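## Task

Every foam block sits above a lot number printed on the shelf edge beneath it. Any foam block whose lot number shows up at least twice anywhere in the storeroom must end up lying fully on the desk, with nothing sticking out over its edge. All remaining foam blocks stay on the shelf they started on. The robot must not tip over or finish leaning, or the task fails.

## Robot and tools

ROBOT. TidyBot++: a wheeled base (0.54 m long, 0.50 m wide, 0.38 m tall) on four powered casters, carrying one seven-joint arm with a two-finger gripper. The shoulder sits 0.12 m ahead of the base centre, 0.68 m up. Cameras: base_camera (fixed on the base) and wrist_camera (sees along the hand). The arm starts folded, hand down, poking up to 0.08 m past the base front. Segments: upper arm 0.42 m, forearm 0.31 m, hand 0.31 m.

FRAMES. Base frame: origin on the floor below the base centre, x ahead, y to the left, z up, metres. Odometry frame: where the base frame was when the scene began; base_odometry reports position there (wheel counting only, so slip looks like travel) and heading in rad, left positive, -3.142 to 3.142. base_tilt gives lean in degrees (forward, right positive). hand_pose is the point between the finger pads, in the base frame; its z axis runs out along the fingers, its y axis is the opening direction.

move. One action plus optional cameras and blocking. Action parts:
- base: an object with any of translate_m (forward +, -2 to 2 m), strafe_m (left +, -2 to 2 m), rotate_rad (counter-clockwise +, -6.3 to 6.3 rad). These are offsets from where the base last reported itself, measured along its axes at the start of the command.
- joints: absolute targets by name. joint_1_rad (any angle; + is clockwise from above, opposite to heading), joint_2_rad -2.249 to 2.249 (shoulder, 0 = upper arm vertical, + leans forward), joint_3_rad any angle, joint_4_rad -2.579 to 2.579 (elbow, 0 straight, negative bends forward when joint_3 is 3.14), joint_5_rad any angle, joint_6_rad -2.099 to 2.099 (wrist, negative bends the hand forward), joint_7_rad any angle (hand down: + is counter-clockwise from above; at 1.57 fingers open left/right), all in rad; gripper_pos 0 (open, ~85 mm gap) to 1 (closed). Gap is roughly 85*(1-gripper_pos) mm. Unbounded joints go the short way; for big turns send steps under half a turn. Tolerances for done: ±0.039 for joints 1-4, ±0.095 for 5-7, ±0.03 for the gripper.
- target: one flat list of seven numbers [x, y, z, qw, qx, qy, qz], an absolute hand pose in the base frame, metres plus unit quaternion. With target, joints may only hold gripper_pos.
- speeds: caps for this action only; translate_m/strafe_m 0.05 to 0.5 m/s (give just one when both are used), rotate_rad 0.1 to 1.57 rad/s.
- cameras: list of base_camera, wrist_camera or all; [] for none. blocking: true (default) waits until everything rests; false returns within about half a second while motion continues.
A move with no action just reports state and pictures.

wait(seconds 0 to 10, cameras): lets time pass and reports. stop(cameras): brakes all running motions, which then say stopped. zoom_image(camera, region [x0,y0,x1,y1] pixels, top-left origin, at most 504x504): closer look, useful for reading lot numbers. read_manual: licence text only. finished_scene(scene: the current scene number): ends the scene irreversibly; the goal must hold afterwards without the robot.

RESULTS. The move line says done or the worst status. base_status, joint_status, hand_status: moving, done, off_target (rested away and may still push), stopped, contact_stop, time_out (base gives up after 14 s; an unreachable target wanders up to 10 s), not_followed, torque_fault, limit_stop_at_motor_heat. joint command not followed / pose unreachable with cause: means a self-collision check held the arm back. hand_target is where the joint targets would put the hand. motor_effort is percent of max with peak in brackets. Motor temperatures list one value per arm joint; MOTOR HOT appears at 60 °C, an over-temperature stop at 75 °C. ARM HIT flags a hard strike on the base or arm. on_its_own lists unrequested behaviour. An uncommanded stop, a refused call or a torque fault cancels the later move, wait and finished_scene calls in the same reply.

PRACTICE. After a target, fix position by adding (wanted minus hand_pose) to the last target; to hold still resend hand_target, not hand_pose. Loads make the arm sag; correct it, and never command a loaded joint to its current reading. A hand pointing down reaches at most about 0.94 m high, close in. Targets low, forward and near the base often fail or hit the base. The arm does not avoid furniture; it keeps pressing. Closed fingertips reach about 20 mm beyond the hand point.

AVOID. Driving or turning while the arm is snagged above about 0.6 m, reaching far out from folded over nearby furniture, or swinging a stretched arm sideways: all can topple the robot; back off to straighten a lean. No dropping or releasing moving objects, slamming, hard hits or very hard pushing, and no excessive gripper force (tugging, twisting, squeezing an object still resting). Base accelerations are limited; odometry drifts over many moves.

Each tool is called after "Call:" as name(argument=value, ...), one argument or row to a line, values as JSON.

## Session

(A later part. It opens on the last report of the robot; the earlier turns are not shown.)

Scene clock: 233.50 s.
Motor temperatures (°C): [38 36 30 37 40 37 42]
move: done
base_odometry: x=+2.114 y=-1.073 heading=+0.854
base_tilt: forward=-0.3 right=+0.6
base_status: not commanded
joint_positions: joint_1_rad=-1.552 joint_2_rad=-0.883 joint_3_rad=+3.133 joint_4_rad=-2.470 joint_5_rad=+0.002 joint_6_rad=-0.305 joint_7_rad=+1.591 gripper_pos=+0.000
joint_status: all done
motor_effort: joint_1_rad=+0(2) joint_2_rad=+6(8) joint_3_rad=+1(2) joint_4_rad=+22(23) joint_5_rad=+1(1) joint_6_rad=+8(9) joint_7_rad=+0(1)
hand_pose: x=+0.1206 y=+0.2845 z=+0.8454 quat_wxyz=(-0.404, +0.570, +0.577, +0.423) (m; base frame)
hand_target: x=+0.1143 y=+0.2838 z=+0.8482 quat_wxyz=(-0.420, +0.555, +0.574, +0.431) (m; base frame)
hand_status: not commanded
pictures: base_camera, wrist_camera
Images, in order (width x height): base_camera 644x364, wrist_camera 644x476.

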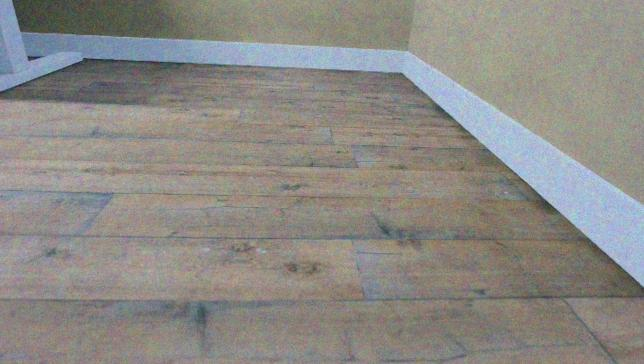

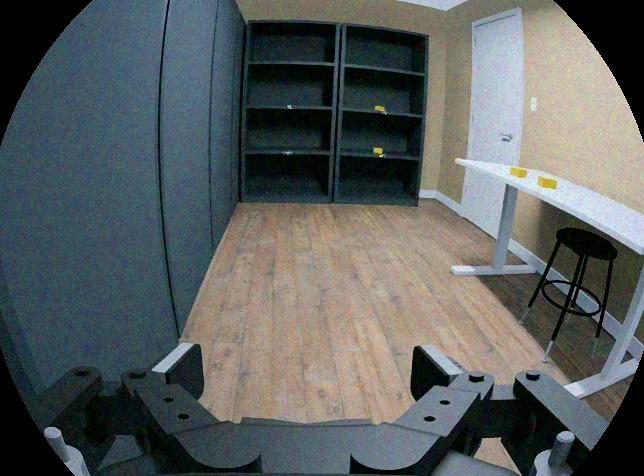

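Call:
move(
  joints={"joint_1_rad":-2.7},
  cameras=["wrist_camera"],
)

Scene clock: 236.00 s.
Motor temperatures (°C): [38 36 30 37 40 37 42]
move: done
base_odometry: x=+2.114 y=-1.073 heading=+0.854
base_tilt: forward=-0.3 right=+0.6
base_status: not commanded
joint_positions: joint_1_rad=-2.682 joint_2_rad=-0.883 joint_3_rad=+3.133 joint_4_rad=-2.470 joint_5_rad=+0.002 joint_6_rad=-0.305 joint_7_rad=+1.591 gripper_pos=+0.000
joint_status: all done
motor_effort: joint_1_rad=-1(2) joint_2_rad=+7(8) joint_3_rad=+1(1) joint_4_rad=+22(24) joint_5_rad=+1(1) joint_6_rad=+8(9) joint_7_rad=+0(1)
hand_pose: x=-0.1376 y=+0.1229 z=+0.8454 quat_wxyz=(-0.568, +0.172, +0.793, +0.141) (m; base frame)
hand_target: x=-0.1396 y=+0.1168 z=+0.8482 quat_wxyz=(-0.585, +0.161, +0.782, +0.139) (m; base frame)
hand_status: not commanded
pictures: wrist_camera
Images, in order (width x height): wrist_camera 644x476.

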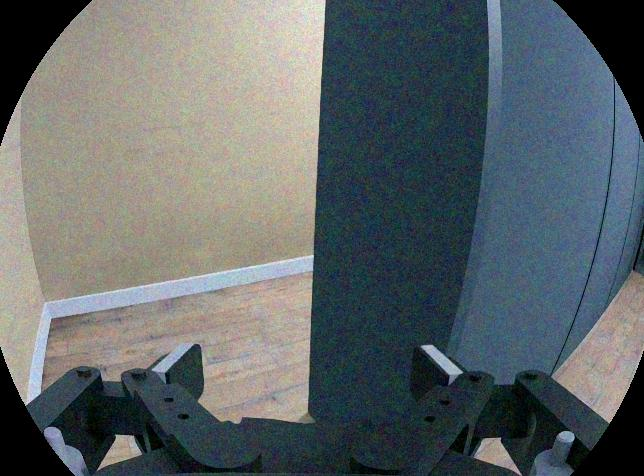

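Call:
move(
  base={"translate_m":-1.0,"strafe_m":-0.06},
  joints={"joint_1_rad":-1.57},
)

Scene clock: 239.33 s.
Motor temperatures (°C): [38 36 30 37 40 37 42]
move: done
base_odometry: x=+1.502 y=-1.866 heading=+0.854
base_tilt: forward=-0.4 right=+0.6
base_status: done
joint_positions: joint_1_rad=-1.586 joint_2_rad=-0.888 joint_3_rad=+3.133 joint_4_rad=-2.470 joint_5_rad=+0.002 joint_6_rad=-0.304 joint_7_rad=+1.591 gripper_pos=+0.000
joint_status: all done
motor_effort: joint_1_rad=+0(2) joint_2_rad=+7(8) joint_3_rad=+1(2) joint_4_rad=+22(24) joint_5_rad=+1(1) joint_6_rad=+9(9) joint_7_rad=+0(1)
hand_pose: x=+0.1109 y=+0.2837 z=+0.8467 quat_wxyz=(-0.413, +0.559, +0.586, +0.417) (m; base frame)
hand_target: x=+0.1143 y=+0.2838 z=+0.8482 quat_wxyz=(-0.420, +0.555, +0.574, +0.431) (m; base frame)
hand_status: not commanded
pictures: base_camera, wrist_camera
Images, in order (width x height): base_camera 644x364, wrist_camera 644x476.

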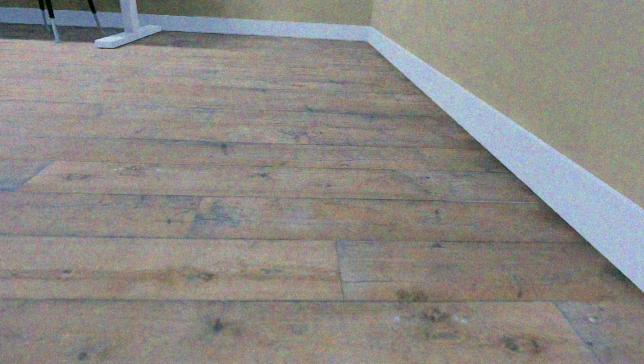

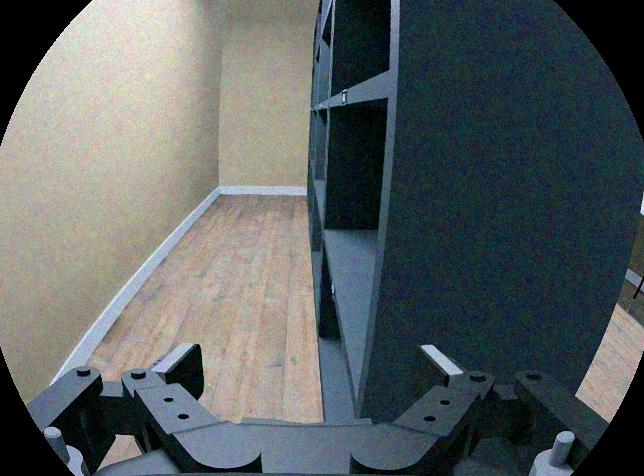

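Call:
move(
  base={"translate_m":-0.34},
)

Scene clock: 241.43 s.
Motor temperatures (°C): [38 36 30 37 40 37 42]
move: done
base_odometry: x=+1.279 y=-2.122 heading=+0.855
base_tilt: forward=-0.4 right=+0.6
base_status: done
joint_positions: joint_1_rad=-1.583 joint_2_rad=-0.888 joint_3_rad=+3.132 joint_4_rad=-2.470 joint_5_rad=+0.002 joint_6_rad=-0.304 joint_7_rad=+1.591 gripper_pos=+0.000
joint_status: not commanded
motor_effort: joint_1_rad=+0(1) joint_2_rad=+7(8) joint_3_rad=+1(3) joint_4_rad=+23(23) joint_5_rad=+1(1) joint_6_rad=+9(9) joint_7_rad=+0(0)
hand_pose: x=+0.1112 y=+0.2837 z=+0.8467 quat_wxyz=(-0.412, +0.559, +0.585, +0.418) (m; base frame)
hand_target: x=+0.1143 y=+0.2838 z=+0.8482 quat_wxyz=(-0.420, +0.555, +0.574, +0.431) (m; base frame)
hand_status: not commanded
pictures: base_camera, wrist_camera
Images, in order (width x height): base_camera 644x364, wrist_camera 644x476.

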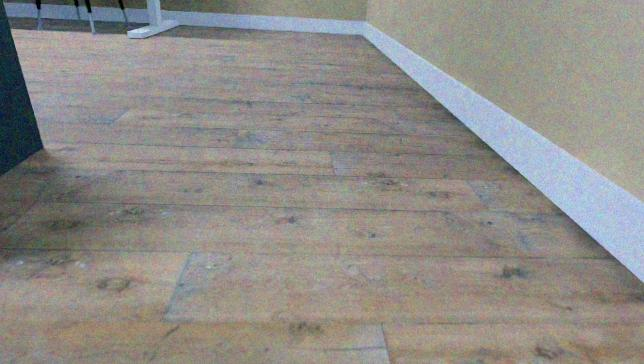

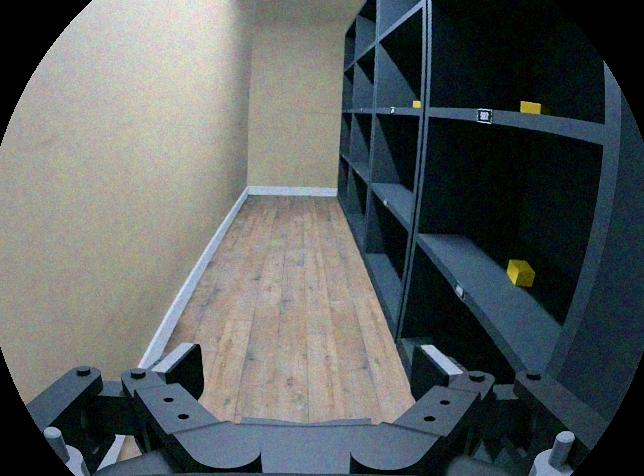

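Call:
move(
  base={"strafe_m":1.9},
)

Call:
move(
  joints={"joint_1_rad":-0.7,"joint_6_rad":-0.1},
)

Scene clock: 245.90 s.
Motor temperatures (°C): [38 36 30 37 40 37 42]
move: done
base_odometry: x=-0.155 y=-0.876 heading=+0.855
base_tilt: forward=-0.4 right=+0.6
base_status: done
joint_positions: joint_1_rad=-1.583 joint_2_rad=-0.891 joint_3_rad=+3.132 joint_4_rad=-2.471 joint_5_rad=+0.002 joint_6_rad=-0.302 joint_7_rad=+1.591 gripper_pos=+0.000
joint_status: not commanded
motor_effort: joint_1_rad=+0(1) joint_2_rad=+7(9) joint_3_rad=+1(1) joint_4_rad=+22(23) joint_5_rad=+1(1) joint_6_rad=+8(9) joint_7_rad=+0(1)
hand_pose: x=+0.1112 y=+0.2833 z=+0.8482 quat_wxyz=(-0.414, +0.558, +0.584, +0.420) (m; base frame)
hand_target: x=+0.1143 y=+0.2838 z=+0.8482 quat_wxyz=(-0.420, +0.555, +0.574, +0.431) (m; base frame)
hand_status: not commanded
pictures: base_camera, wrist_camera
Images, in order (width x height): base_camera 644x364, wrist_camera 644x476.

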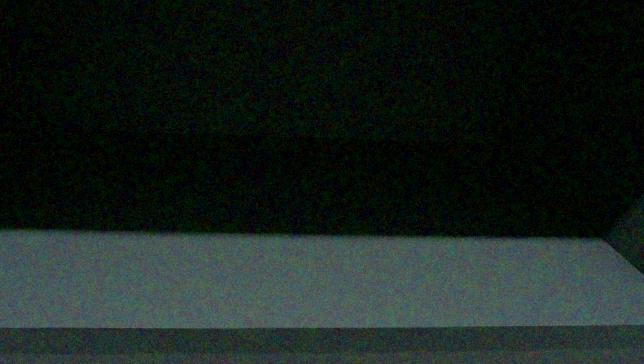

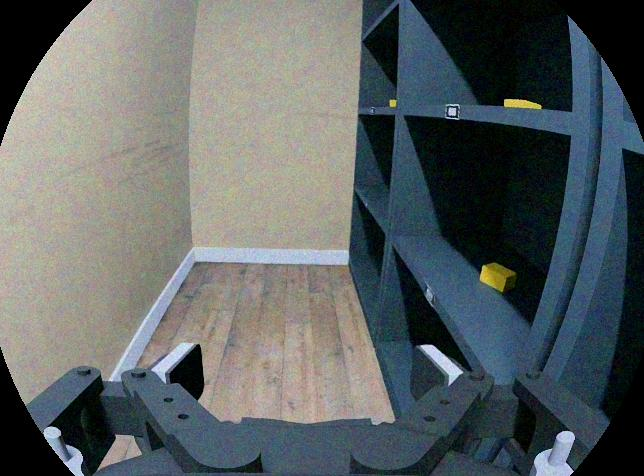

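Scene clock: 248.03 s.
Motor temperatures (°C): [38 36 30 37 40 37 42]
move: done
base_odometry: x=-0.155 y=-0.876 heading=+0.855
base_tilt: forward=-0.4 right=+0.6
base_status: not commanded
joint_positions: joint_1_rad=-0.718 joint_2_rad=-0.891 joint_3_rad=+3.132 joint_4_rad=-2.471 joint_5_rad=+0.002 joint_6_rad=-0.157 joint_7_rad=+1.591 gripper_pos=+0.000
joint_status: all done
motor_effort: joint_1_rad=+0(2) joint_2_rad=+7(8) joint_3_rad=+1(1) joint_4_rad=+22(23) joint_5_rad=+1(1) joint_6_rad=+9(10) joint_7_rad=+0(0)
hand_pose: x=+0.3372 y=+0.1970 z=+0.8920 quat_wxyz=(-0.219, +0.710, +0.281, +0.608) (m; base frame)
hand_target: x=+0.3398 y=+0.1930 z=+0.8939 quat_wxyz=(-0.219, +0.701, +0.270, +0.623) (m; base frame)
hand_status: not commanded
pictures: base_camera, wrist_camera
Images, in order (width x height): base_camera 644x364, wrist_camera 644x476.

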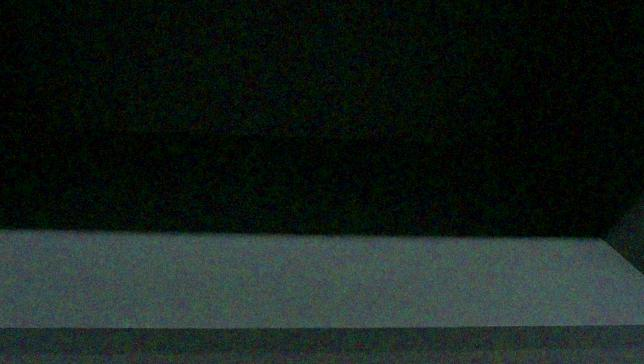

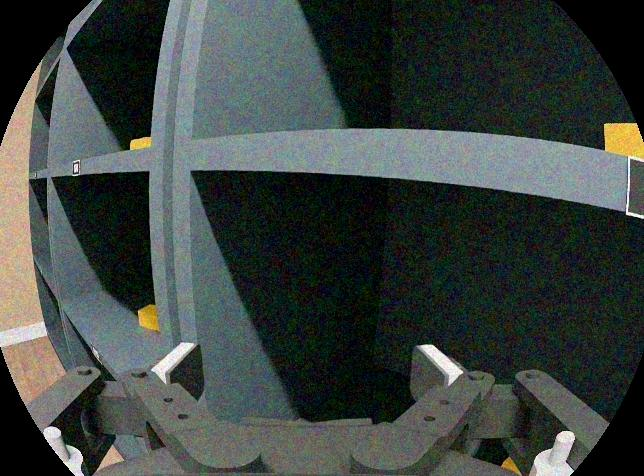

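Call:
move(
  base={"strafe_m":0.85,"translate_m":-0.05},
  joints={"joint_1_rad":-0.3},
)

Scene clock: 251.07 s.
Motor temperatures (°C): [38 36 30 37 40 37 42]
move: done
base_odometry: x=-0.829 y=-0.355 heading=+0.855
base_tilt: forward=-0.4 right=+0.6
base_status: done
joint_positions: joint_1_rad=-0.315 joint_2_rad=-0.892 joint_3_rad=+3.132 joint_4_rad=-2.471 joint_5_rad=+0.002 joint_6_rad=-0.155 joint_7_rad=+1.591 gripper_pos=+0.000
joint_status: all done
motor_effort: joint_1_rad=-1(2) joint_2_rad=+6(9) joint_3_rad=+1(2) joint_4_rad=+22(23) joint_5_rad=+1(1) joint_6_rad=+9(10) joint_7_rad=+0(1)
hand_pose: x=+0.3970 y=+0.0956 z=+0.8928 quat_wxyz=(-0.094, +0.751, +0.133, +0.640) (m; base frame)
hand_target: x=+0.3975 y=+0.0918 z=+0.8939 quat_wxyz=(-0.091, +0.741, +0.126, +0.654) (m; base frame)
hand_status: not commanded
pictures: base_camera, wrist_camera
Images, in order (width x height): base_camera 644x364, wrist_camera 644x476.

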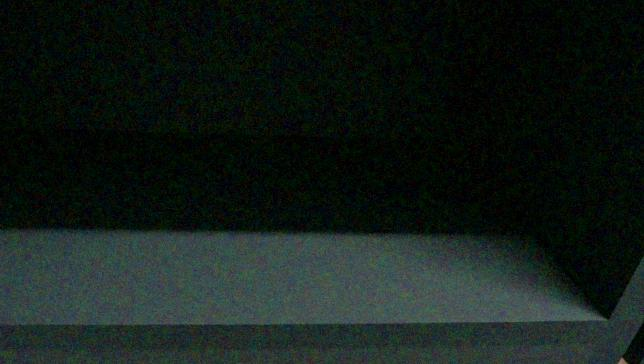

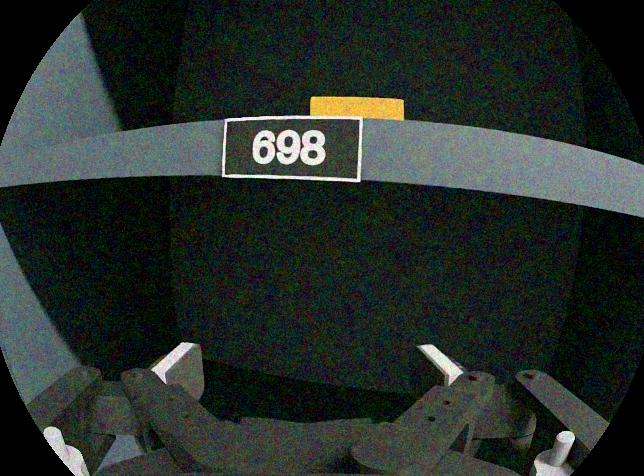

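Call:
move(
  joints={"joint_6_rad":-1.24,"joint_1_rad":-0.2},
  cameras=[],
)

Call:
move(
  joints={"joint_2_rad":-0.22,"joint_4_rad":-1.24,"joint_6_rad":-1.28},
  cameras=["wrist_camera"],
)

Scene clock: 253.10 s.
Motor temperatures (°C): [38 36 30 37 40 37 42]
move: not_followed
base_odometry: x=-0.829 y=-0.355 heading=+0.855
base_tilt: forward=-0.4 right=+0.6
base_status: not commanded
joint_positions: joint_1_rad=-0.232 joint_2_rad=-0.892 joint_3_rad=+3.132 joint_4_rad=-2.474 joint_5_rad=+0.002 joint_6_rad=-1.063 joint_7_rad=+1.591 gripper_pos=+0.000
joint_status: joint_1_rad not_followed (moved +0.083 of +0.115); joint_6_rad not_followed (moved -0.907 of -1.085)
motor_effort: joint_1_rad=-1(2) joint_2_rad=+9(12) joint_3_rad=+1(1) joint_4_rad=+20(26) joint_5_rad=+1(1) joint_6_rad=+4(9) joint_7_rad=+0(0)
hand_pose: x=+0.2503 y=+0.0326 z=+0.6688 quat_wxyz=(-0.022, +0.961, +0.126, +0.245) (m; base frame)
hand_target: x=+0.2421 y=+0.0297 z=+0.6633 quat_wxyz=(-0.020, +0.965, +0.123, +0.230) (m; base frame)
hand_status: not commanded
pictures: none
joint command not followed: on one or more control steps a check withheld the commanded joint targets, and the robot was not sent them on those steps. On the call's last step the targets were still withheld.
cause: the commanded joint targets, or the way to them, would bring two parts of the arm too close to each other (its gripper and another part of the arm, with the joints from joint_2_rad to joint_7_rad between them).
No camera images: "cameras" was empty.

Scene clock: 255.63 s.
Motor temperatures (°C): [38 36 30 37 40 37 42]
move: off_target
base_odometry: x=-0.829 y=-0.355 heading=+0.855
base_tilt: forward=-0.4 right=+0.6
base_status: not commanded
joint_positions: joint_1_rad=-0.210 joint_2_rad=-0.286 joint_3_rad=+3.132 joint_4_rad=-1.340 joint_5_rad=+0.002 joint_6_rad=-1.450 joint_7_rad=+1.589 gripper_pos=+0.000
joint_status: joint_2_rad off_target (ended at -0.286, target -0.220); joint_4_rad off_target (ended at -1.340, target -1.240); joint_6_rad off_target (ended at -1.450, target -1.280)
motor_effort: joint_1_rad=+0(1) joint_2_rad=+1(12) joint_3_rad=+2(3) joint_4_rad=+34(35) joint_5_rad=+5(5) joint_6_rad=+34(34) joint_7_rad=+4(4)
hand_pose: x=+0.4502 y=+0.0754 z=+0.9908 quat_wxyz=(-0.029, +0.943, +0.113, +0.312) (m; base frame)
hand_target: x=+0.5175 y=+0.0878 z=+1.0495 quat_wxyz=(-0.038, +0.907, +0.106, +0.407) (m; base frame)
hand_status: not commanded
pictures: wrist_camera
led back after a hold: the arm was led back toward your command in small steps, so it may still be short of it.
joint command not followed: on one or more control steps a check withheld the commanded joint targets, and the robot was not sent them on those steps.
cause: the commanded joint targets, or the way to them, would bring two parts of the arm too close to each other (the joints from joint_2_rad to joint_7_rad lie between them).
Images, in order (width x height): wrist_camera 644x476.

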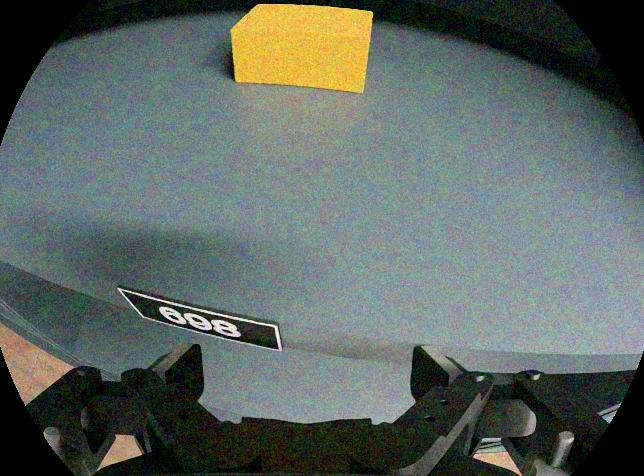

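Call:
move(
  joints={"joint_2_rad":-0.32,"joint_4_rad":-1.34,"joint_6_rad":-1.6},
  cameras=[],
)

Call:
move(
  joints={"joint_2_rad":-0.3,"joint_4_rad":-1.0,"joint_6_rad":-1.75},
  cameras=["wrist_camera"],
)

Scene clock: 257.30 s.
Motor temperatures (°C): [38 36 30 37 40 37 42]
move: done
base_odometry: x=-0.829 y=-0.355 heading=+0.855
base_tilt: forward=-0.4 right=+0.6
base_status: not commanded
joint_positions: joint_1_rad=-0.210 joint_2_rad=-0.307 joint_3_rad=+3.132 joint_4_rad=-1.336 joint_5_rad=+0.002 joint_6_rad=-1.547 joint_7_rad=+1.589 gripper_pos=+0.000
joint_status: all done
motor_effort: joint_1_rad=+0(1) joint_2_rad=-6(8) joint_3_rad=+1(3) joint_4_rad=+17(35) joint_5_rad=+1(5) joint_6_rad=+5(34) joint_7_rad=-1(4)
hand_pose: x=+0.4202 y=+0.0687 z=+0.9819 quat_wxyz=(-0.026, +0.954, +0.114, +0.278) (m; base frame)
hand_target: x=+0.4026 y=+0.0632 z=+0.9758 quat_wxyz=(-0.023, +0.960, +0.112, +0.257) (m; base frame)
hand_status: not commanded
pictures: none
No camera images: "cameras" was empty.

Scene clock: 258.77 s.
Motor temperatures (°C): [38 36 30 37 40 37 42]
move: done
base_odometry: x=-0.829 y=-0.355 heading=+0.855
base_tilt: forward=-0.4 right=+0.6
base_status: not commanded
joint_positions: joint_1_rad=-0.210 joint_2_rad=-0.307 joint_3_rad=+3.132 joint_4_rad=-1.016 joint_5_rad=+0.002 joint_6_rad=-1.699 joint_7_rad=+1.589 gripper_pos=+0.000
joint_status: all done
motor_effort: joint_1_rad=+0(1) joint_2_rad=-3(7) joint_3_rad=+0(1) joint_4_rad=+16(19) joint_5_rad=+1(1) joint_6_rad=+6(7) joint_7_rad=+0(1)
hand_pose: x=+0.3977 y=+0.0640 z=+1.0903 quat_wxyz=(-0.034, +0.927, +0.111, +0.357) (m; base frame)
hand_target: x=+0.3889 y=+0.0606 z=+1.0844 quat_wxyz=(-0.031, +0.934, +0.110, +0.338) (m; base frame)
hand_status: not commanded
pictures: wrist_camera
Images, in order (width x height): wrist_camera 644x476.

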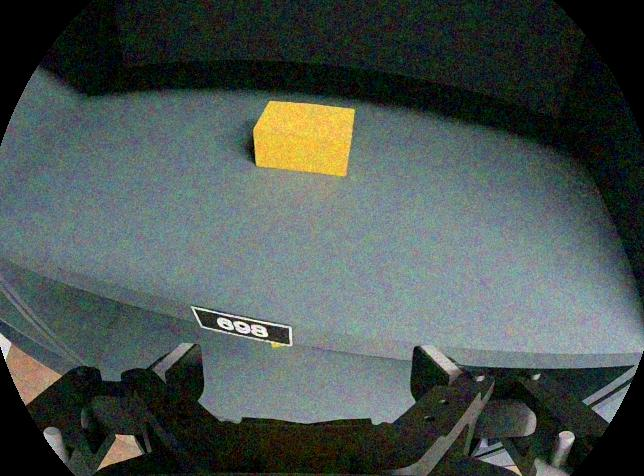

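Call:
move(
  joints={"joint_2_rad":-0.1,"joint_4_rad":-1.03,"joint_6_rad":-1.40,"joint_1_rad":-0.225,"gripper_pos":1},
  cameras=["wrist_camera"],
)

Scene clock: 260.87 s.
Motor temperatures (°C): [38 36 30 37 40 37 42]
move: done
base_odometry: x=-0.829 y=-0.355 heading=+0.855
base_tilt: forward=-0.3 right=+0.6
base_status: not commanded
joint_positions: joint_1_rad=-0.210 joint_2_rad=-0.101 joint_3_rad=+3.132 joint_4_rad=-1.016 joint_5_rad=+0.002 joint_6_rad=-1.455 joint_7_rad=+1.589 gripper_pos=+0.999
joint_status: all done
motor_effort: joint_1_rad=-1(2) joint_2_rad=-13(18) joint_3_rad=+0(1) joint_4_rad=+17(19) joint_5_rad=+1(1) joint_6_rad=+6(7) joint_7_rad=+0(1)
hand_pose: x=+0.5324 y=+0.0935 z=+1.0690 quat_wxyz=(-0.036, +0.920, +0.110, +0.375) (m; base frame)
hand_target: x=+0.5421 y=+0.1039 z=+1.0741 quat_wxyz=(-0.042, +0.911, +0.118, +0.393) (m; base frame)
hand_status: not commanded
pictures: wrist_camera
Images, in order (width x height): wrist_camera 644x476.

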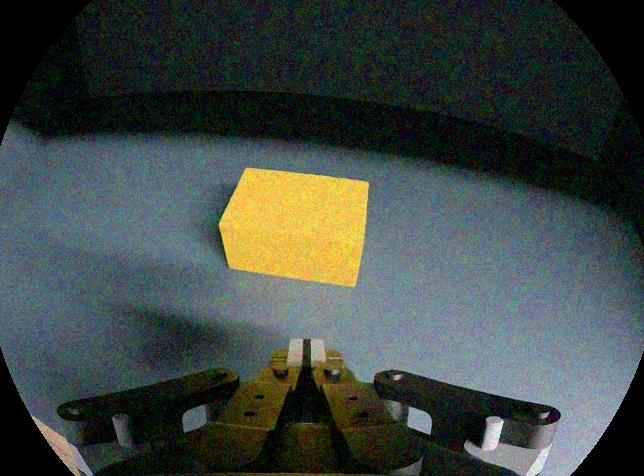

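Call:
move(
  joints={"joint_2_rad":-0.045,"joint_1_rad":-0.165,"joint_4_rad":-1.05},
  cameras=["wrist_camera"],
)

Call:
move(
  base={"translate_m":0.06},
  speeds={"translate_m":0.1},
  cameras=["wrist_camera"],
)

Scene clock: 261.93 s.
Motor temperatures (°C): [38 36 30 37 40 37 42]
move: done
base_odometry: x=-0.829 y=-0.355 heading=+0.855
base_tilt: forward=-0.3 right=+0.6
base_status: not commanded
joint_positions: joint_1_rad=-0.175 joint_2_rad=-0.059 joint_3_rad=+3.132 joint_4_rad=-1.024 joint_5_rad=+0.002 joint_6_rad=-1.454 joint_7_rad=+1.589 gripper_pos=+0.999
joint_status: all done
motor_effort: joint_1_rad=-1(2) joint_2_rad=-15(17) joint_3_rad=+0(1) joint_4_rad=+17(19) joint_5_rad=+1(1) joint_6_rad=+6(7) joint_7_rad=+0(1)
hand_pose: x=+0.5507 y=+0.0817 z=+1.0472 quat_wxyz=(-0.028, +0.931, +0.095, +0.352) (m; base frame)
hand_target: x=+0.5671 y=+0.0815 z=+1.0401 quat_wxyz=(-0.028, +0.928, +0.092, +0.359) (m; base frame)
hand_status: not commanded
pictures: wrist_camera
Images, in order (width x height): wrist_camera 644x476.

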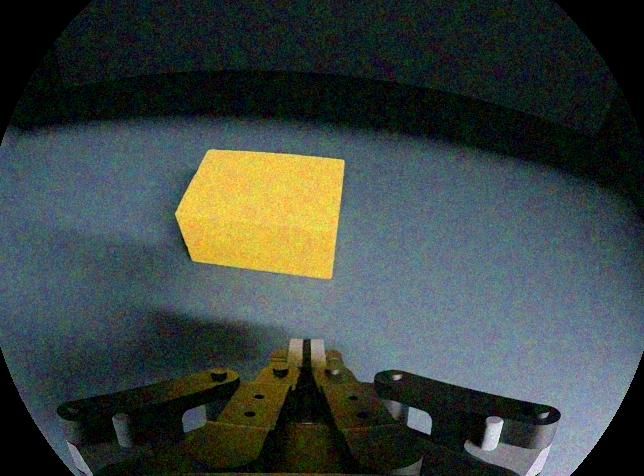

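Scene clock: 263.07 s.
Motor temperatures (°C): [38 36 30 37 40 37 42]
move: done
base_odometry: x=-0.790 y=-0.310 heading=+0.855
base_tilt: forward=-0.3 right=+0.6
base_status: done
joint_positions: joint_1_rad=-0.175 joint_2_rad=-0.052 joint_3_rad=+3.132 joint_4_rad=-1.024 joint_5_rad=+0.002 joint_6_rad=-1.451 joint_7_rad=+1.589 gripper_pos=+0.999
joint_status: not commanded
motor_effort: joint_1_rad=-1(1) joint_2_rad=-15(19) joint_3_rad=+0(1) joint_4_rad=+18(19) joint_5_rad=+1(1) joint_6_rad=+6(7) joint_7_rad=+0(1)
hand_pose: x=+0.5538 y=+0.0823 z=+1.0448 quat_wxyz=(-0.028, +0.931, +0.095, +0.350) (m; base frame)
hand_target: x=+0.5671 y=+0.0815 z=+1.0401 quat_wxyz=(-0.028, +0.928, +0.092, +0.359) (m; base frame)
hand_status: not commanded
pictures: wrist_camera
Images, in order (width x height): wrist_camera 644x476.

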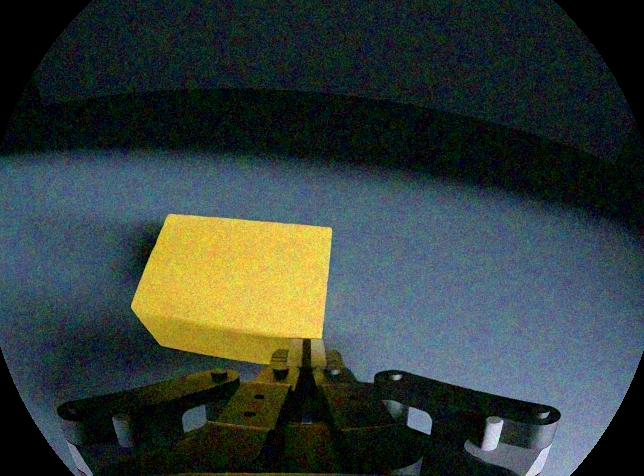

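Call:
move(
  base={"translate_m":0.05},
  speeds={"translate_m":0.1},
  cameras=["wrist_camera"],
)

Call:
move(
  joints={"joint_2_rad":0.015,"joint_4_rad":-0.99,"joint_6_rad":-1.43},
  cameras=["wrist_camera"],
)

Scene clock: 264.30 s.
Motor temperatures (°C): [38 36 30 37 40 37 42]
move: done
base_odometry: x=-0.757 y=-0.272 heading=+0.856
base_tilt: forward=-0.3 right=+0.6
base_status: done
joint_positions: joint_1_rad=-0.175 joint_2_rad=-0.050 joint_3_rad=+3.132 joint_4_rad=-1.024 joint_5_rad=+0.002 joint_6_rad=-1.450 joint_7_rad=+1.589 gripper_pos=+0.999
joint_status: not commanded
motor_effort: joint_1_rad=-1(1) joint_2_rad=-16(20) joint_3_rad=+0(2) joint_4_rad=+18(19) joint_5_rad=+1(1) joint_6_rad=+5(7) joint_7_rad=+0(1)
hand_pose: x=+0.5548 y=+0.0825 z=+1.0443 quat_wxyz=(-0.028, +0.931, +0.095, +0.350) (m; base frame)
hand_target: x=+0.5671 y=+0.0815 z=+1.0401 quat_wxyz=(-0.028, +0.928, +0.092, +0.359) (m; base frame)
hand_status: not commanded
pictures: wrist_camera
Images, in order (width x height): wrist_camera 644x476.

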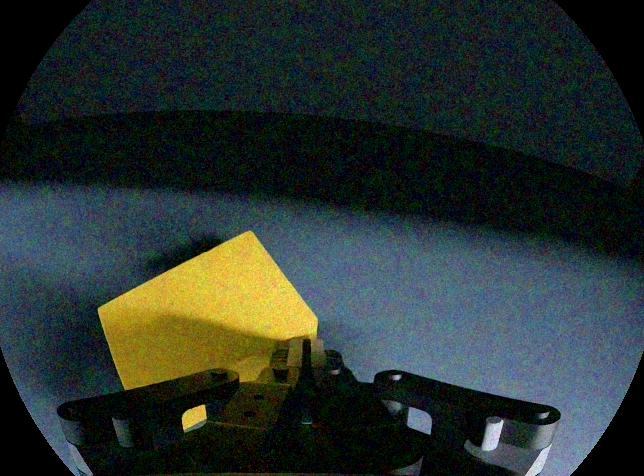

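Scene clock: 265.17 s.
Motor temperatures (°C): [38 36 30 37 40 37 42]
move: done
base_odometry: x=-0.757 y=-0.272 heading=+0.856
base_tilt: forward=-0.3 right=+0.6
base_status: not commanded
joint_positions: joint_1_rad=-0.175 joint_2_rad=-0.001 joint_3_rad=+3.132 joint_4_rad=-0.995 joint_5_rad=+0.002 joint_6_rad=-1.450 joint_7_rad=+1.589 gripper_pos=+0.999
joint_status: all done
motor_effort: joint_1_rad=-1(1) joint_2_rad=-18(19) joint_3_rad=+0(1) joint_4_rad=+18(20) joint_5_rad=+1(1) joint_6_rad=+6(7) joint_7_rad=+0(0)
hand_pose: x=+0.5739 y=+0.0859 z=+1.0358 quat_wxyz=(-0.028, +0.935, +0.095, +0.341) (m; base frame)
hand_target: x=+0.5851 y=+0.0845 z=+1.0343 quat_wxyz=(-0.027, +0.934, +0.093, +0.345) (m; base frame)
hand_status: not commanded
pictures: wrist_camera
Images, in order (width x height): wrist_camera 644x476.

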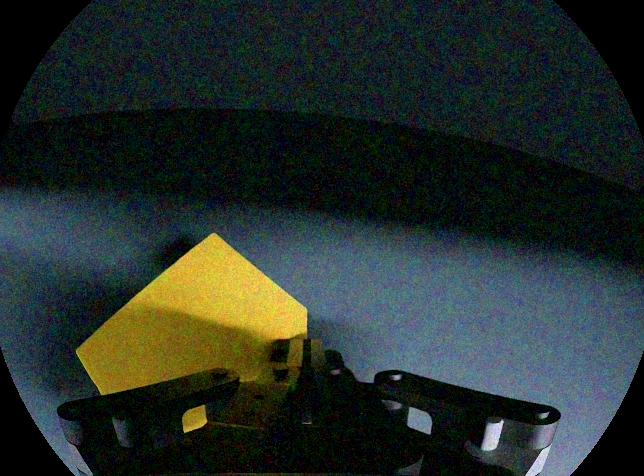

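Call:
move(
  joints={"joint_1_rad":-0.29},
  cameras=["wrist_camera"],
)

Scene clock: 266.47 s.
Motor temperatures (°C): [38 36 30 37 40 37 42]
move: done
base_odometry: x=-0.757 y=-0.272 heading=+0.856
base_tilt: forward=-0.3 right=+0.6
base_status: not commanded
joint_positions: joint_1_rad=-0.277 joint_2_rad=-0.001 joint_3_rad=+3.132 joint_4_rad=-0.995 joint_5_rad=+0.002 joint_6_rad=-1.450 joint_7_rad=+1.589 gripper_pos=+0.999
joint_status: all done
motor_effort: joint_1_rad=+0(2) joint_2_rad=-16(18) joint_3_rad=+0(1) joint_4_rad=+18(19) joint_5_rad=+1(1) joint_6_rad=+6(7) joint_7_rad=+0(1)
hand_pose: x=+0.5628 y=+0.1315 z=+1.0358 quat_wxyz=(-0.045, +0.929, +0.142, +0.339) (m; base frame)
hand_target: x=+0.5709 y=+0.1419 z=+1.0343 quat_wxyz=(-0.048, +0.926, +0.151, +0.343) (m; base frame)
hand_status: not commanded
pictures: wrist_camera
Images, in order (width x height): wrist_camera 644x476.

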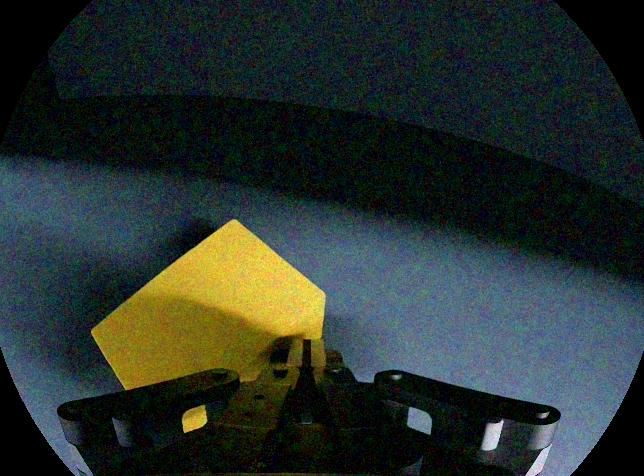

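Call:
move(
  base={"translate_m":-0.06},
  joints={"joint_1_rad":-0.2},
  cameras=[],
)

Call:
move(
  joints={"joint_2_rad":-0.3,"joint_4_rad":-1.0,"joint_6_rad":-1.6,"gripper_pos":0},
  cameras=[],
)

Call:
move(
  base={"strafe_m":0.42},
  joints={"joint_1_rad":0.6},
  cameras=["wrist_camera"],
)

Scene clock: 267.83 s.
Motor temperatures (°C): [38 36 30 37 40 37 42]
move: done
base_odometry: x=-0.796 y=-0.317 heading=+0.855
base_tilt: forward=-0.3 right=+0.6
base_status: done
joint_positions: joint_1_rad=-0.213 joint_2_rad=+0.001 joint_3_rad=+3.132 joint_4_rad=-0.994 joint_5_rad=+0.002 joint_6_rad=-1.450 joint_7_rad=+1.589 gripper_pos=+0.999
joint_status: all done
motor_effort: joint_1_rad=+0(2) joint_2_rad=-18(22) joint_3_rad=+0(1) joint_4_rad=+18(20) joint_5_rad=+1(1) joint_6_rad=+6(7) joint_7_rad=+0(1)
hand_pose: x=+0.5710 y=+0.1034 z=+1.0350 quat_wxyz=(-0.034, +0.933, +0.113, +0.340) (m; base frame)
hand_target: x=+0.5818 y=+0.1007 z=+1.0343 quat_wxyz=(-0.033, +0.932, +0.109, +0.344) (m; base frame)
hand_status: not commanded
pictures: none
No camera images: "cameras" was empty.

Scene clock: 269.43 s.
Motor temperatures (°C): [38 36 30 37 40 37 42]
move: done
base_odometry: x=-0.796 y=-0.317 heading=+0.855
base_tilt: forward=-0.3 right=+0.6
base_status: not commanded
joint_positions: joint_1_rad=-0.213 joint_2_rad=-0.306 joint_3_rad=+3.132 joint_4_rad=-0.994 joint_5_rad=+0.002 joint_6_rad=-1.553 joint_7_rad=+1.589 gripper_pos=+0.000
joint_status: all done
motor_effort: joint_1_rad=+0(1) joint_2_rad=-4(21) joint_3_rad=+0(1) joint_4_rad=+15(20) joint_5_rad=+1(1) joint_6_rad=+7(8) joint_7_rad=+0(1)
hand_pose: x=+0.4277 y=+0.0720 z=+1.1323 quat_wxyz=(-0.042, +0.894, +0.108, +0.433) (m; base frame)
hand_target: x=+0.4217 y=+0.0678 z=+1.1168 quat_wxyz=(-0.037, +0.907, +0.106, +0.407) (m; base frame)
hand_status: not commanded
pictures: none
No camera images: "cameras" was empty.

Scene clock: 271.50 s.
Motor temperatures (°C): [38 36 30 37 40 37 42]
move: done
base_odometry: x=-1.113 y=-0.041 heading=+0.854
base_tilt: forward=-0.4 right=+0.6
base_status: done
joint_positions: joint_1_rad=+0.581 joint_2_rad=-0.306 joint_3_rad=+3.128 joint_4_rad=-0.994 joint_5_rad=+0.002 joint_6_rad=-1.553 joint_7_rad=+1.589 gripper_pos=+0.000
joint_status: all done
motor_effort: joint_1_rad=-1(2) joint_2_rad=-4(6) joint_3_rad=+1(4) joint_4_rad=+15(16) joint_5_rad=+1(2) joint_6_rad=+7(8) joint_7_rad=+0(1)
hand_pose: x=+0.3874 y=-0.1684 z=+1.1322 quat_wxyz=(+0.128, +0.867, -0.244, +0.416) (m; base frame)
hand_target: x=+0.3785 y=-0.1699 z=+1.1168 quat_wxyz=(+0.124, +0.876, -0.255, +0.389) (m; base frame)
hand_status: not commanded
pictures: wrist_camera
Images, in order (width x height): wrist_camera 644x476.

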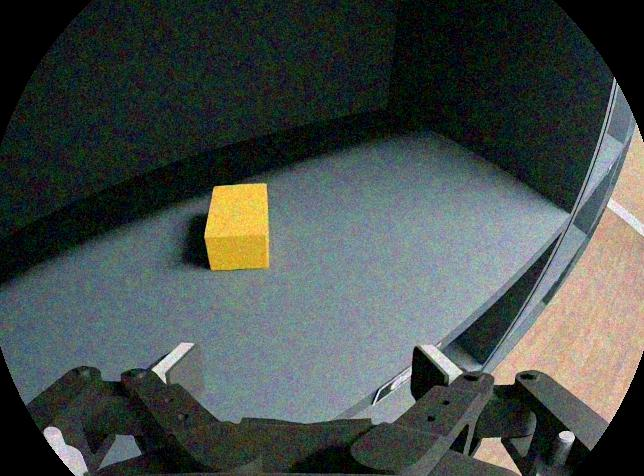

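Call:
move(
  joints={"joint_1_rad":0.585,"joint_2_rad":0.11,"joint_4_rad":-0.72,"joint_6_rad":-1.55},
  base={"strafe_m":0.058,"translate_m":0.02},
  cameras=["wrist_camera"],
)

Scene clock: 273.70 s.
Motor temperatures (°C): [38 36 30 37 40 37 42]
move: done
base_odometry: x=-1.144 y=+0.012 heading=+0.854
base_tilt: forward=-0.3 right=+0.6
base_status: done
joint_positions: joint_1_rad=+0.582 joint_2_rad=+0.104 joint_3_rad=+3.127 joint_4_rad=-0.737 joint_5_rad=+0.002 joint_6_rad=-1.553 joint_7_rad=+1.589 gripper_pos=+0.000
joint_status: all done
motor_effort: joint_1_rad=+0(2) joint_2_rad=-20(24) joint_3_rad=+0(3) joint_4_rad=+16(18) joint_5_rad=+0(2) joint_6_rad=+6(8) joint_7_rad=+0(1)
hand_pose: x=+0.5319 y=-0.2631 z=+1.0816 quat_wxyz=(+0.106, +0.896, -0.253, +0.350) (m; base frame)
hand_target: x=+0.5335 y=-0.2667 z=+1.0869 quat_wxyz=(+0.108, +0.893, -0.253, +0.356) (m; base frame)
hand_status: not commanded
pictures: wrist_camera
Images, in order (width x height): wrist_camera 644x476.

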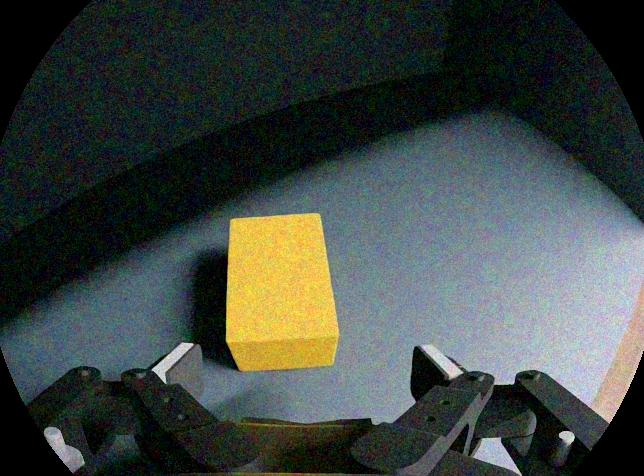

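Call:
move(
  joints={"joint_1_rad":0.53},
  base={"strafe_m":-0.036,"translate_m":0.055},
  cameras=["wrist_camera"],
)

Call:
move(
  joints={"joint_2_rad":0.06,"joint_4_rad":-0.95,"joint_6_rad":-1.38},
  cameras=["wrist_camera"],
)

Scene clock: 275.20 s.
Motor temperatures (°C): [38 36 30 37 40 37 42]
move: done
base_odometry: x=-1.081 y=+0.030 heading=+0.855
base_tilt: forward=-0.3 right=+0.6
base_status: done
joint_positions: joint_1_rad=+0.541 joint_2_rad=+0.108 joint_3_rad=+3.127 joint_4_rad=-0.734 joint_5_rad=+0.002 joint_6_rad=-1.553 joint_7_rad=+1.589 gripper_pos=+0.000
joint_status: all done
motor_effort: joint_1_rad=-1(2) joint_2_rad=-20(24) joint_3_rad=+0(1) joint_4_rad=+17(18) joint_5_rad=+1(1) joint_6_rad=+6(7) joint_7_rad=+0(1)
hand_pose: x=+0.5436 y=-0.2466 z=+1.0813 quat_wxyz=(+0.098, +0.901, -0.235, +0.352) (m; base frame)
hand_target: x=+0.5475 y=-0.2435 z=+1.0869 quat_wxyz=(+0.098, +0.900, -0.229, +0.358) (m; base frame)
hand_status: not commanded
pictures: wrist_camera
Images, in order (width x height): wrist_camera 644x476.

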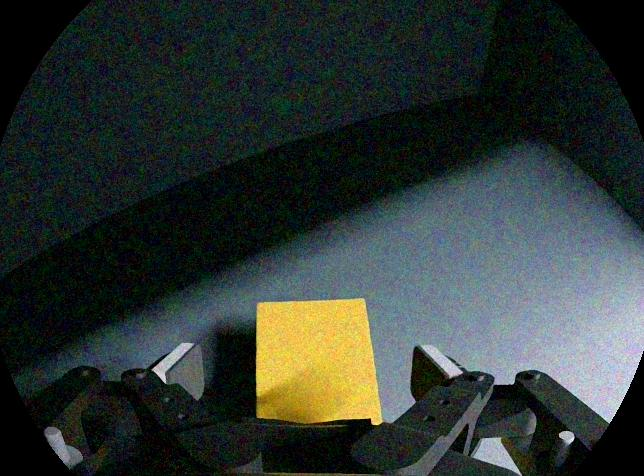

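Scene clock: 276.47 s.
Motor temperatures (°C): [38 36 30 37 40 37 42]
move: done
base_odometry: x=-1.081 y=+0.030 heading=+0.855
base_tilt: forward=-0.3 right=+0.6
base_status: not commanded
joint_positions: joint_1_rad=+0.541 joint_2_rad=+0.071 joint_3_rad=+3.127 joint_4_rad=-0.922 joint_5_rad=+0.002 joint_6_rad=-1.436 joint_7_rad=+1.589 gripper_pos=+0.000
joint_status: all done
motor_effort: joint_1_rad=-1(1) joint_2_rad=-20(21) joint_3_rad=+0(0) joint_4_rad=+18(19) joint_5_rad=+1(1) joint_6_rad=+6(7) joint_7_rad=-1(1)
hand_pose: x=+0.5483 y=-0.2491 z=+1.0377 quat_wxyz=(+0.094, +0.907, -0.236, +0.336) (m; base frame)
hand_target: x=+0.5572 y=-0.2487 z=+1.0416 quat_wxyz=(+0.097, +0.902, -0.229, +0.354) (m; base frame)
hand_status: not commanded
pictures: wrist_camera
Images, in order (width x height): wrist_camera 644x476.

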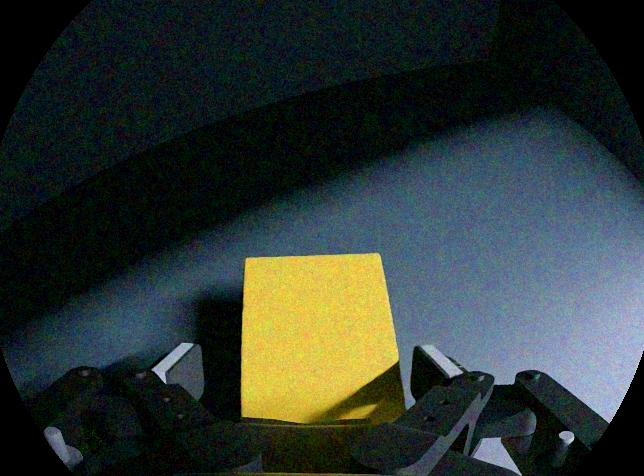

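Call:
move(
  joints={"joint_2_rad":0.06,"joint_4_rad":-1.02,"joint_6_rad":-1.31},
  cameras=["wrist_camera"],
)

Call:
move(
  joints={"gripper_pos":0.6},
  cameras=["wrist_camera"],
)

Scene clock: 277.40 s.
Motor temperatures (°C): [38 36 30 37 40 37 42]
move: done
base_odometry: x=-1.081 y=+0.030 heading=+0.855
base_tilt: forward=-0.3 right=+0.6
base_status: not commanded
joint_positions: joint_1_rad=+0.541 joint_2_rad=+0.063 joint_3_rad=+3.127 joint_4_rad=-0.994 joint_5_rad=+0.002 joint_6_rad=-1.365 joint_7_rad=+1.589 gripper_pos=+0.000
joint_status: all done
motor_effort: joint_1_rad=+0(1) joint_2_rad=-20(22) joint_3_rad=+0(0) joint_4_rad=+19(20) joint_5_rad=+1(1) joint_6_rad=+6(7) joint_7_rad=+0(1)
hand_pose: x=+0.5561 y=-0.2535 z=+1.0220 quat_wxyz=(+0.095, +0.906, -0.236, +0.339) (m; base frame)
hand_target: x=+0.5668 y=-0.2542 z=+1.0226 quat_wxyz=(+0.097, +0.902, -0.229, +0.354) (m; base frame)
hand_status: not commanded
pictures: wrist_camera
Images, in order (width x height): wrist_camera 644x476.

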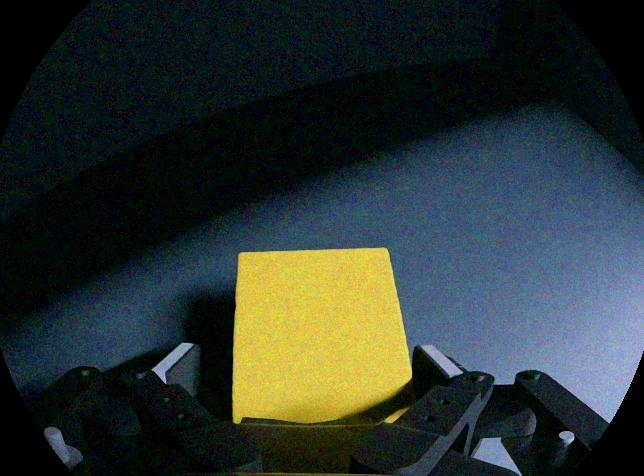

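Scene clock: 278.27 s.
Motor temperatures (°C): [38 36 30 37 40 37 42]
move: off_target
base_odometry: x=-1.081 y=+0.030 heading=+0.855
base_tilt: forward=-0.3 right=+0.6
base_status: not commanded
joint_positions: joint_1_rad=+0.541 joint_2_rad=+0.060 joint_3_rad=+3.127 joint_4_rad=-0.995 joint_5_rad=+0.002 joint_6_rad=-1.362 joint_7_rad=+1.589 gripper_pos=+0.391
joint_status: gripper_pos off_target (ended at +0.391, target +0.600)
motor_effort: joint_1_rad=-1(1) joint_2_rad=-20(21) joint_3_rad=+0(0) joint_4_rad=+19(20) joint_5_rad=+1(1) joint_6_rad=+6(7) joint_7_rad=+0(1)
hand_pose: x=+0.5557 y=-0.2532 z=+1.0238 quat_wxyz=(+0.096, +0.905, -0.235, +0.341) (m; base frame)
hand_target: x=+0.5668 y=-0.2542 z=+1.0226 quat_wxyz=(+0.097, +0.902, -0.229, +0.354) (m; base frame)
hand_status: not commanded
pictures: wrist_camera
Images, in order (width x height): wrist_camera 644x476.

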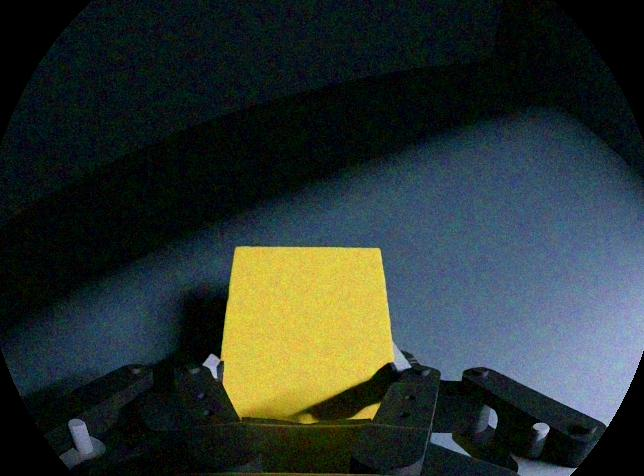

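Call:
move(
  joints={"joint_2_rad":0.03,"joint_4_rad":-0.8,"joint_6_rad":-1.5},
  cameras=[],
)

Call:
move(
  joints={"joint_2_rad":-0.33,"joint_4_rad":-0.9,"joint_6_rad":-1.6},
  base={"translate_m":-0.08},
  cameras=["wrist_camera"],
)

Call:
move(
  joints={"joint_1_rad":1.57},
)

Scene clock: 280.43 s.
Motor temperatures (°C): [38 36 30 37 40 37 42]
move: done
base_odometry: x=-1.081 y=+0.030 heading=+0.855
base_tilt: forward=-0.3 right=+0.6
base_status: not commanded
joint_positions: joint_1_rad=+0.541 joint_2_rad=+0.029 joint_3_rad=+3.127 joint_4_rad=-0.812 joint_5_rad=+0.002 joint_6_rad=-1.452 joint_7_rad=+1.589 gripper_pos=+0.391
joint_status: all done
motor_effort: joint_1_rad=+0(1) joint_2_rad=-18(22) joint_3_rad=+0(0) joint_4_rad=+17(21) joint_5_rad=+1(1) joint_6_rad=+7(7) joint_7_rad=+0(1)
hand_pose: x=+0.5341 y=-0.2405 z=+1.1064 quat_wxyz=(+0.111, +0.882, -0.229, +0.396) (m; base frame)
hand_target: x=+0.5281 y=-0.2320 z=+1.1003 quat_wxyz=(+0.105, +0.891, -0.226, +0.381) (m; base frame)
hand_status: not commanded
pictures: none
No camera images: "cameras" was empty.

Scene clock: 282.10 s.
Motor temperatures (°C): [38 36 30 37 40 37 42]
move: done
base_odometry: x=-1.133 y=-0.031 heading=+0.855
base_tilt: forward=-0.4 right=+0.6
base_status: done
joint_positions: joint_1_rad=+0.539 joint_2_rad=-0.332 joint_3_rad=+3.128 joint_4_rad=-0.872 joint_5_rad=+0.002 joint_6_rad=-1.552 joint_7_rad=+1.589 gripper_pos=+0.391
joint_status: all done
motor_effort: joint_1_rad=+0(2) joint_2_rad=-2(24) joint_3_rad=+1(2) joint_4_rad=+14(20) joint_5_rad=+1(2) joint_6_rad=+8(9) joint_7_rad=+0(1)
hand_pose: x=+0.3752 y=-0.1452 z=+1.1939 quat_wxyz=(+0.137, +0.838, -0.217, +0.481) (m; base frame)
hand_target: x=+0.3726 y=-0.1412 z=+1.1689 quat_wxyz=(+0.126, +0.857, -0.217, +0.450) (m; base frame)
hand_status: not commanded
pictures: wrist_camera
Images, in order (width x height): wrist_camera 644x476.

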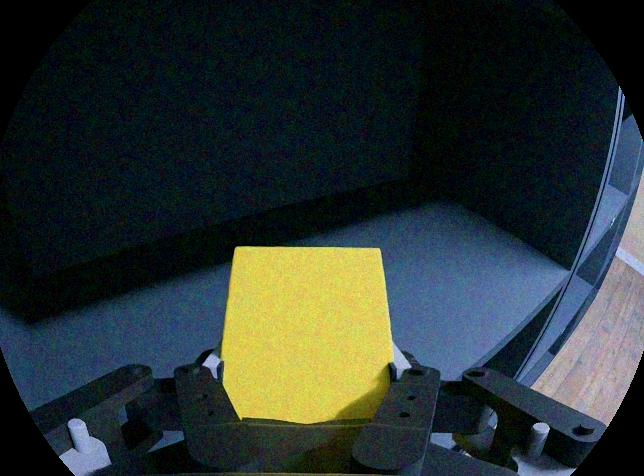

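Scene clock: 284.43 s.
Motor temperatures (°C): [38 36 30 37 40 37 42]
move: done
base_odometry: x=-1.133 y=-0.031 heading=+0.855
base_tilt: forward=-0.4 right=+0.6
base_status: not commanded
joint_positions: joint_1_rad=+1.551 joint_2_rad=-0.332 joint_3_rad=+3.128 joint_4_rad=-0.872 joint_5_rad=+0.002 joint_6_rad=-1.553 joint_7_rad=+1.589 gripper_pos=+0.391
joint_status: all done
motor_effort: joint_1_rad=-1(2) joint_2_rad=-2(2) joint_3_rad=+1(1) joint_4_rad=+14(15) joint_5_rad=+1(1) joint_6_rad=+8(9) joint_7_rad=+0(1)
hand_pose: x=+0.1318 y=-0.2941 z=+1.1938 quat_wxyz=(+0.353, +0.628, -0.596, +0.355) (m; base frame)
hand_target: x=+0.1256 y=-0.2902 z=+1.1689 quat_wxyz=(+0.333, +0.636, -0.614, +0.327) (m; base frame)
hand_status: not commanded
pictures: base_camera, wrist_camera
Images, in order (width x height): base_camera 644x364, wrist_camera 644x476.

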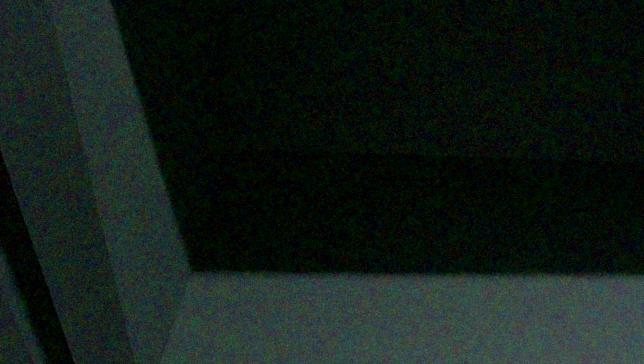

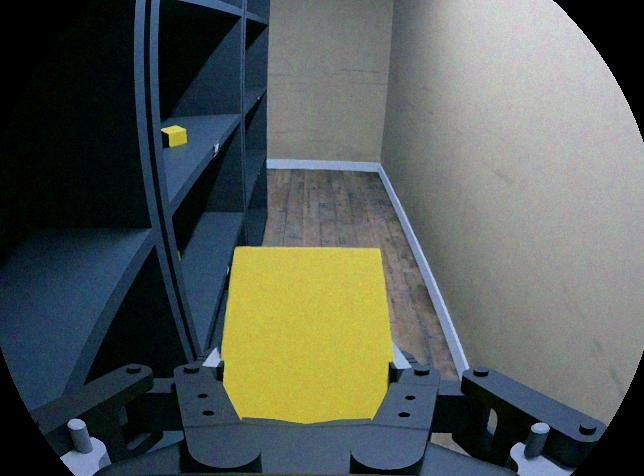

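Call:
move(
  base={"strafe_m":-1.5,"translate_m":-0.06},
)

Scene clock: 288.43 s.
Motor temperatures (°C): [38 36 30 37 40 37 42]
move: done
base_odometry: x=-0.041 y=-1.061 heading=+0.855
base_tilt: forward=-0.4 right=+0.6
base_status: done
joint_positions: joint_1_rad=+1.552 joint_2_rad=-0.326 joint_3_rad=+3.128 joint_4_rad=-0.878 joint_5_rad=+0.002 joint_6_rad=-1.556 joint_7_rad=+1.589 gripper_pos=+0.391
joint_status: not commanded
motor_effort: joint_1_rad=+0(1) joint_2_rad=-2(7) joint_3_rad=+1(1) joint_4_rad=+15(16) joint_5_rad=+1(1) joint_6_rad=+8(9) joint_7_rad=+0(1)
hand_pose: x=+0.1315 y=-0.2970 z=+1.1887 quat_wxyz=(+0.349, +0.630, -0.599, +0.350) (m; base frame)
hand_target: x=+0.1256 y=-0.2902 z=+1.1689 quat_wxyz=(+0.333, +0.636, -0.614, +0.327) (m; base frame)
hand_status: not commanded
pictures: base_camera, wrist_camera
Images, in order (width x height): base_camera 644x364, wrist_camera 644x476.

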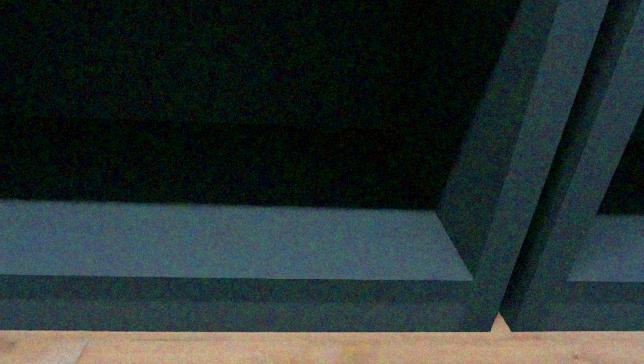

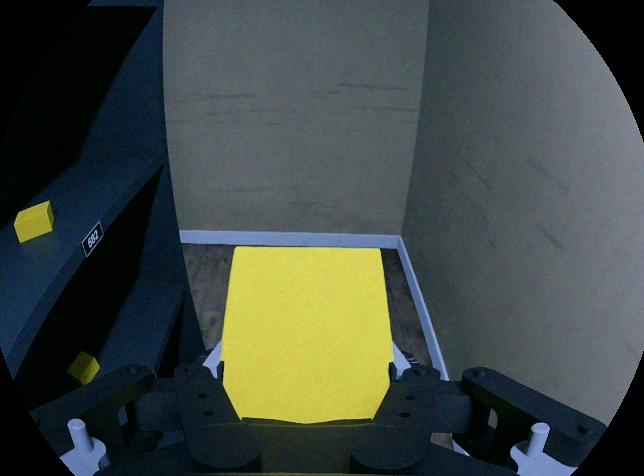

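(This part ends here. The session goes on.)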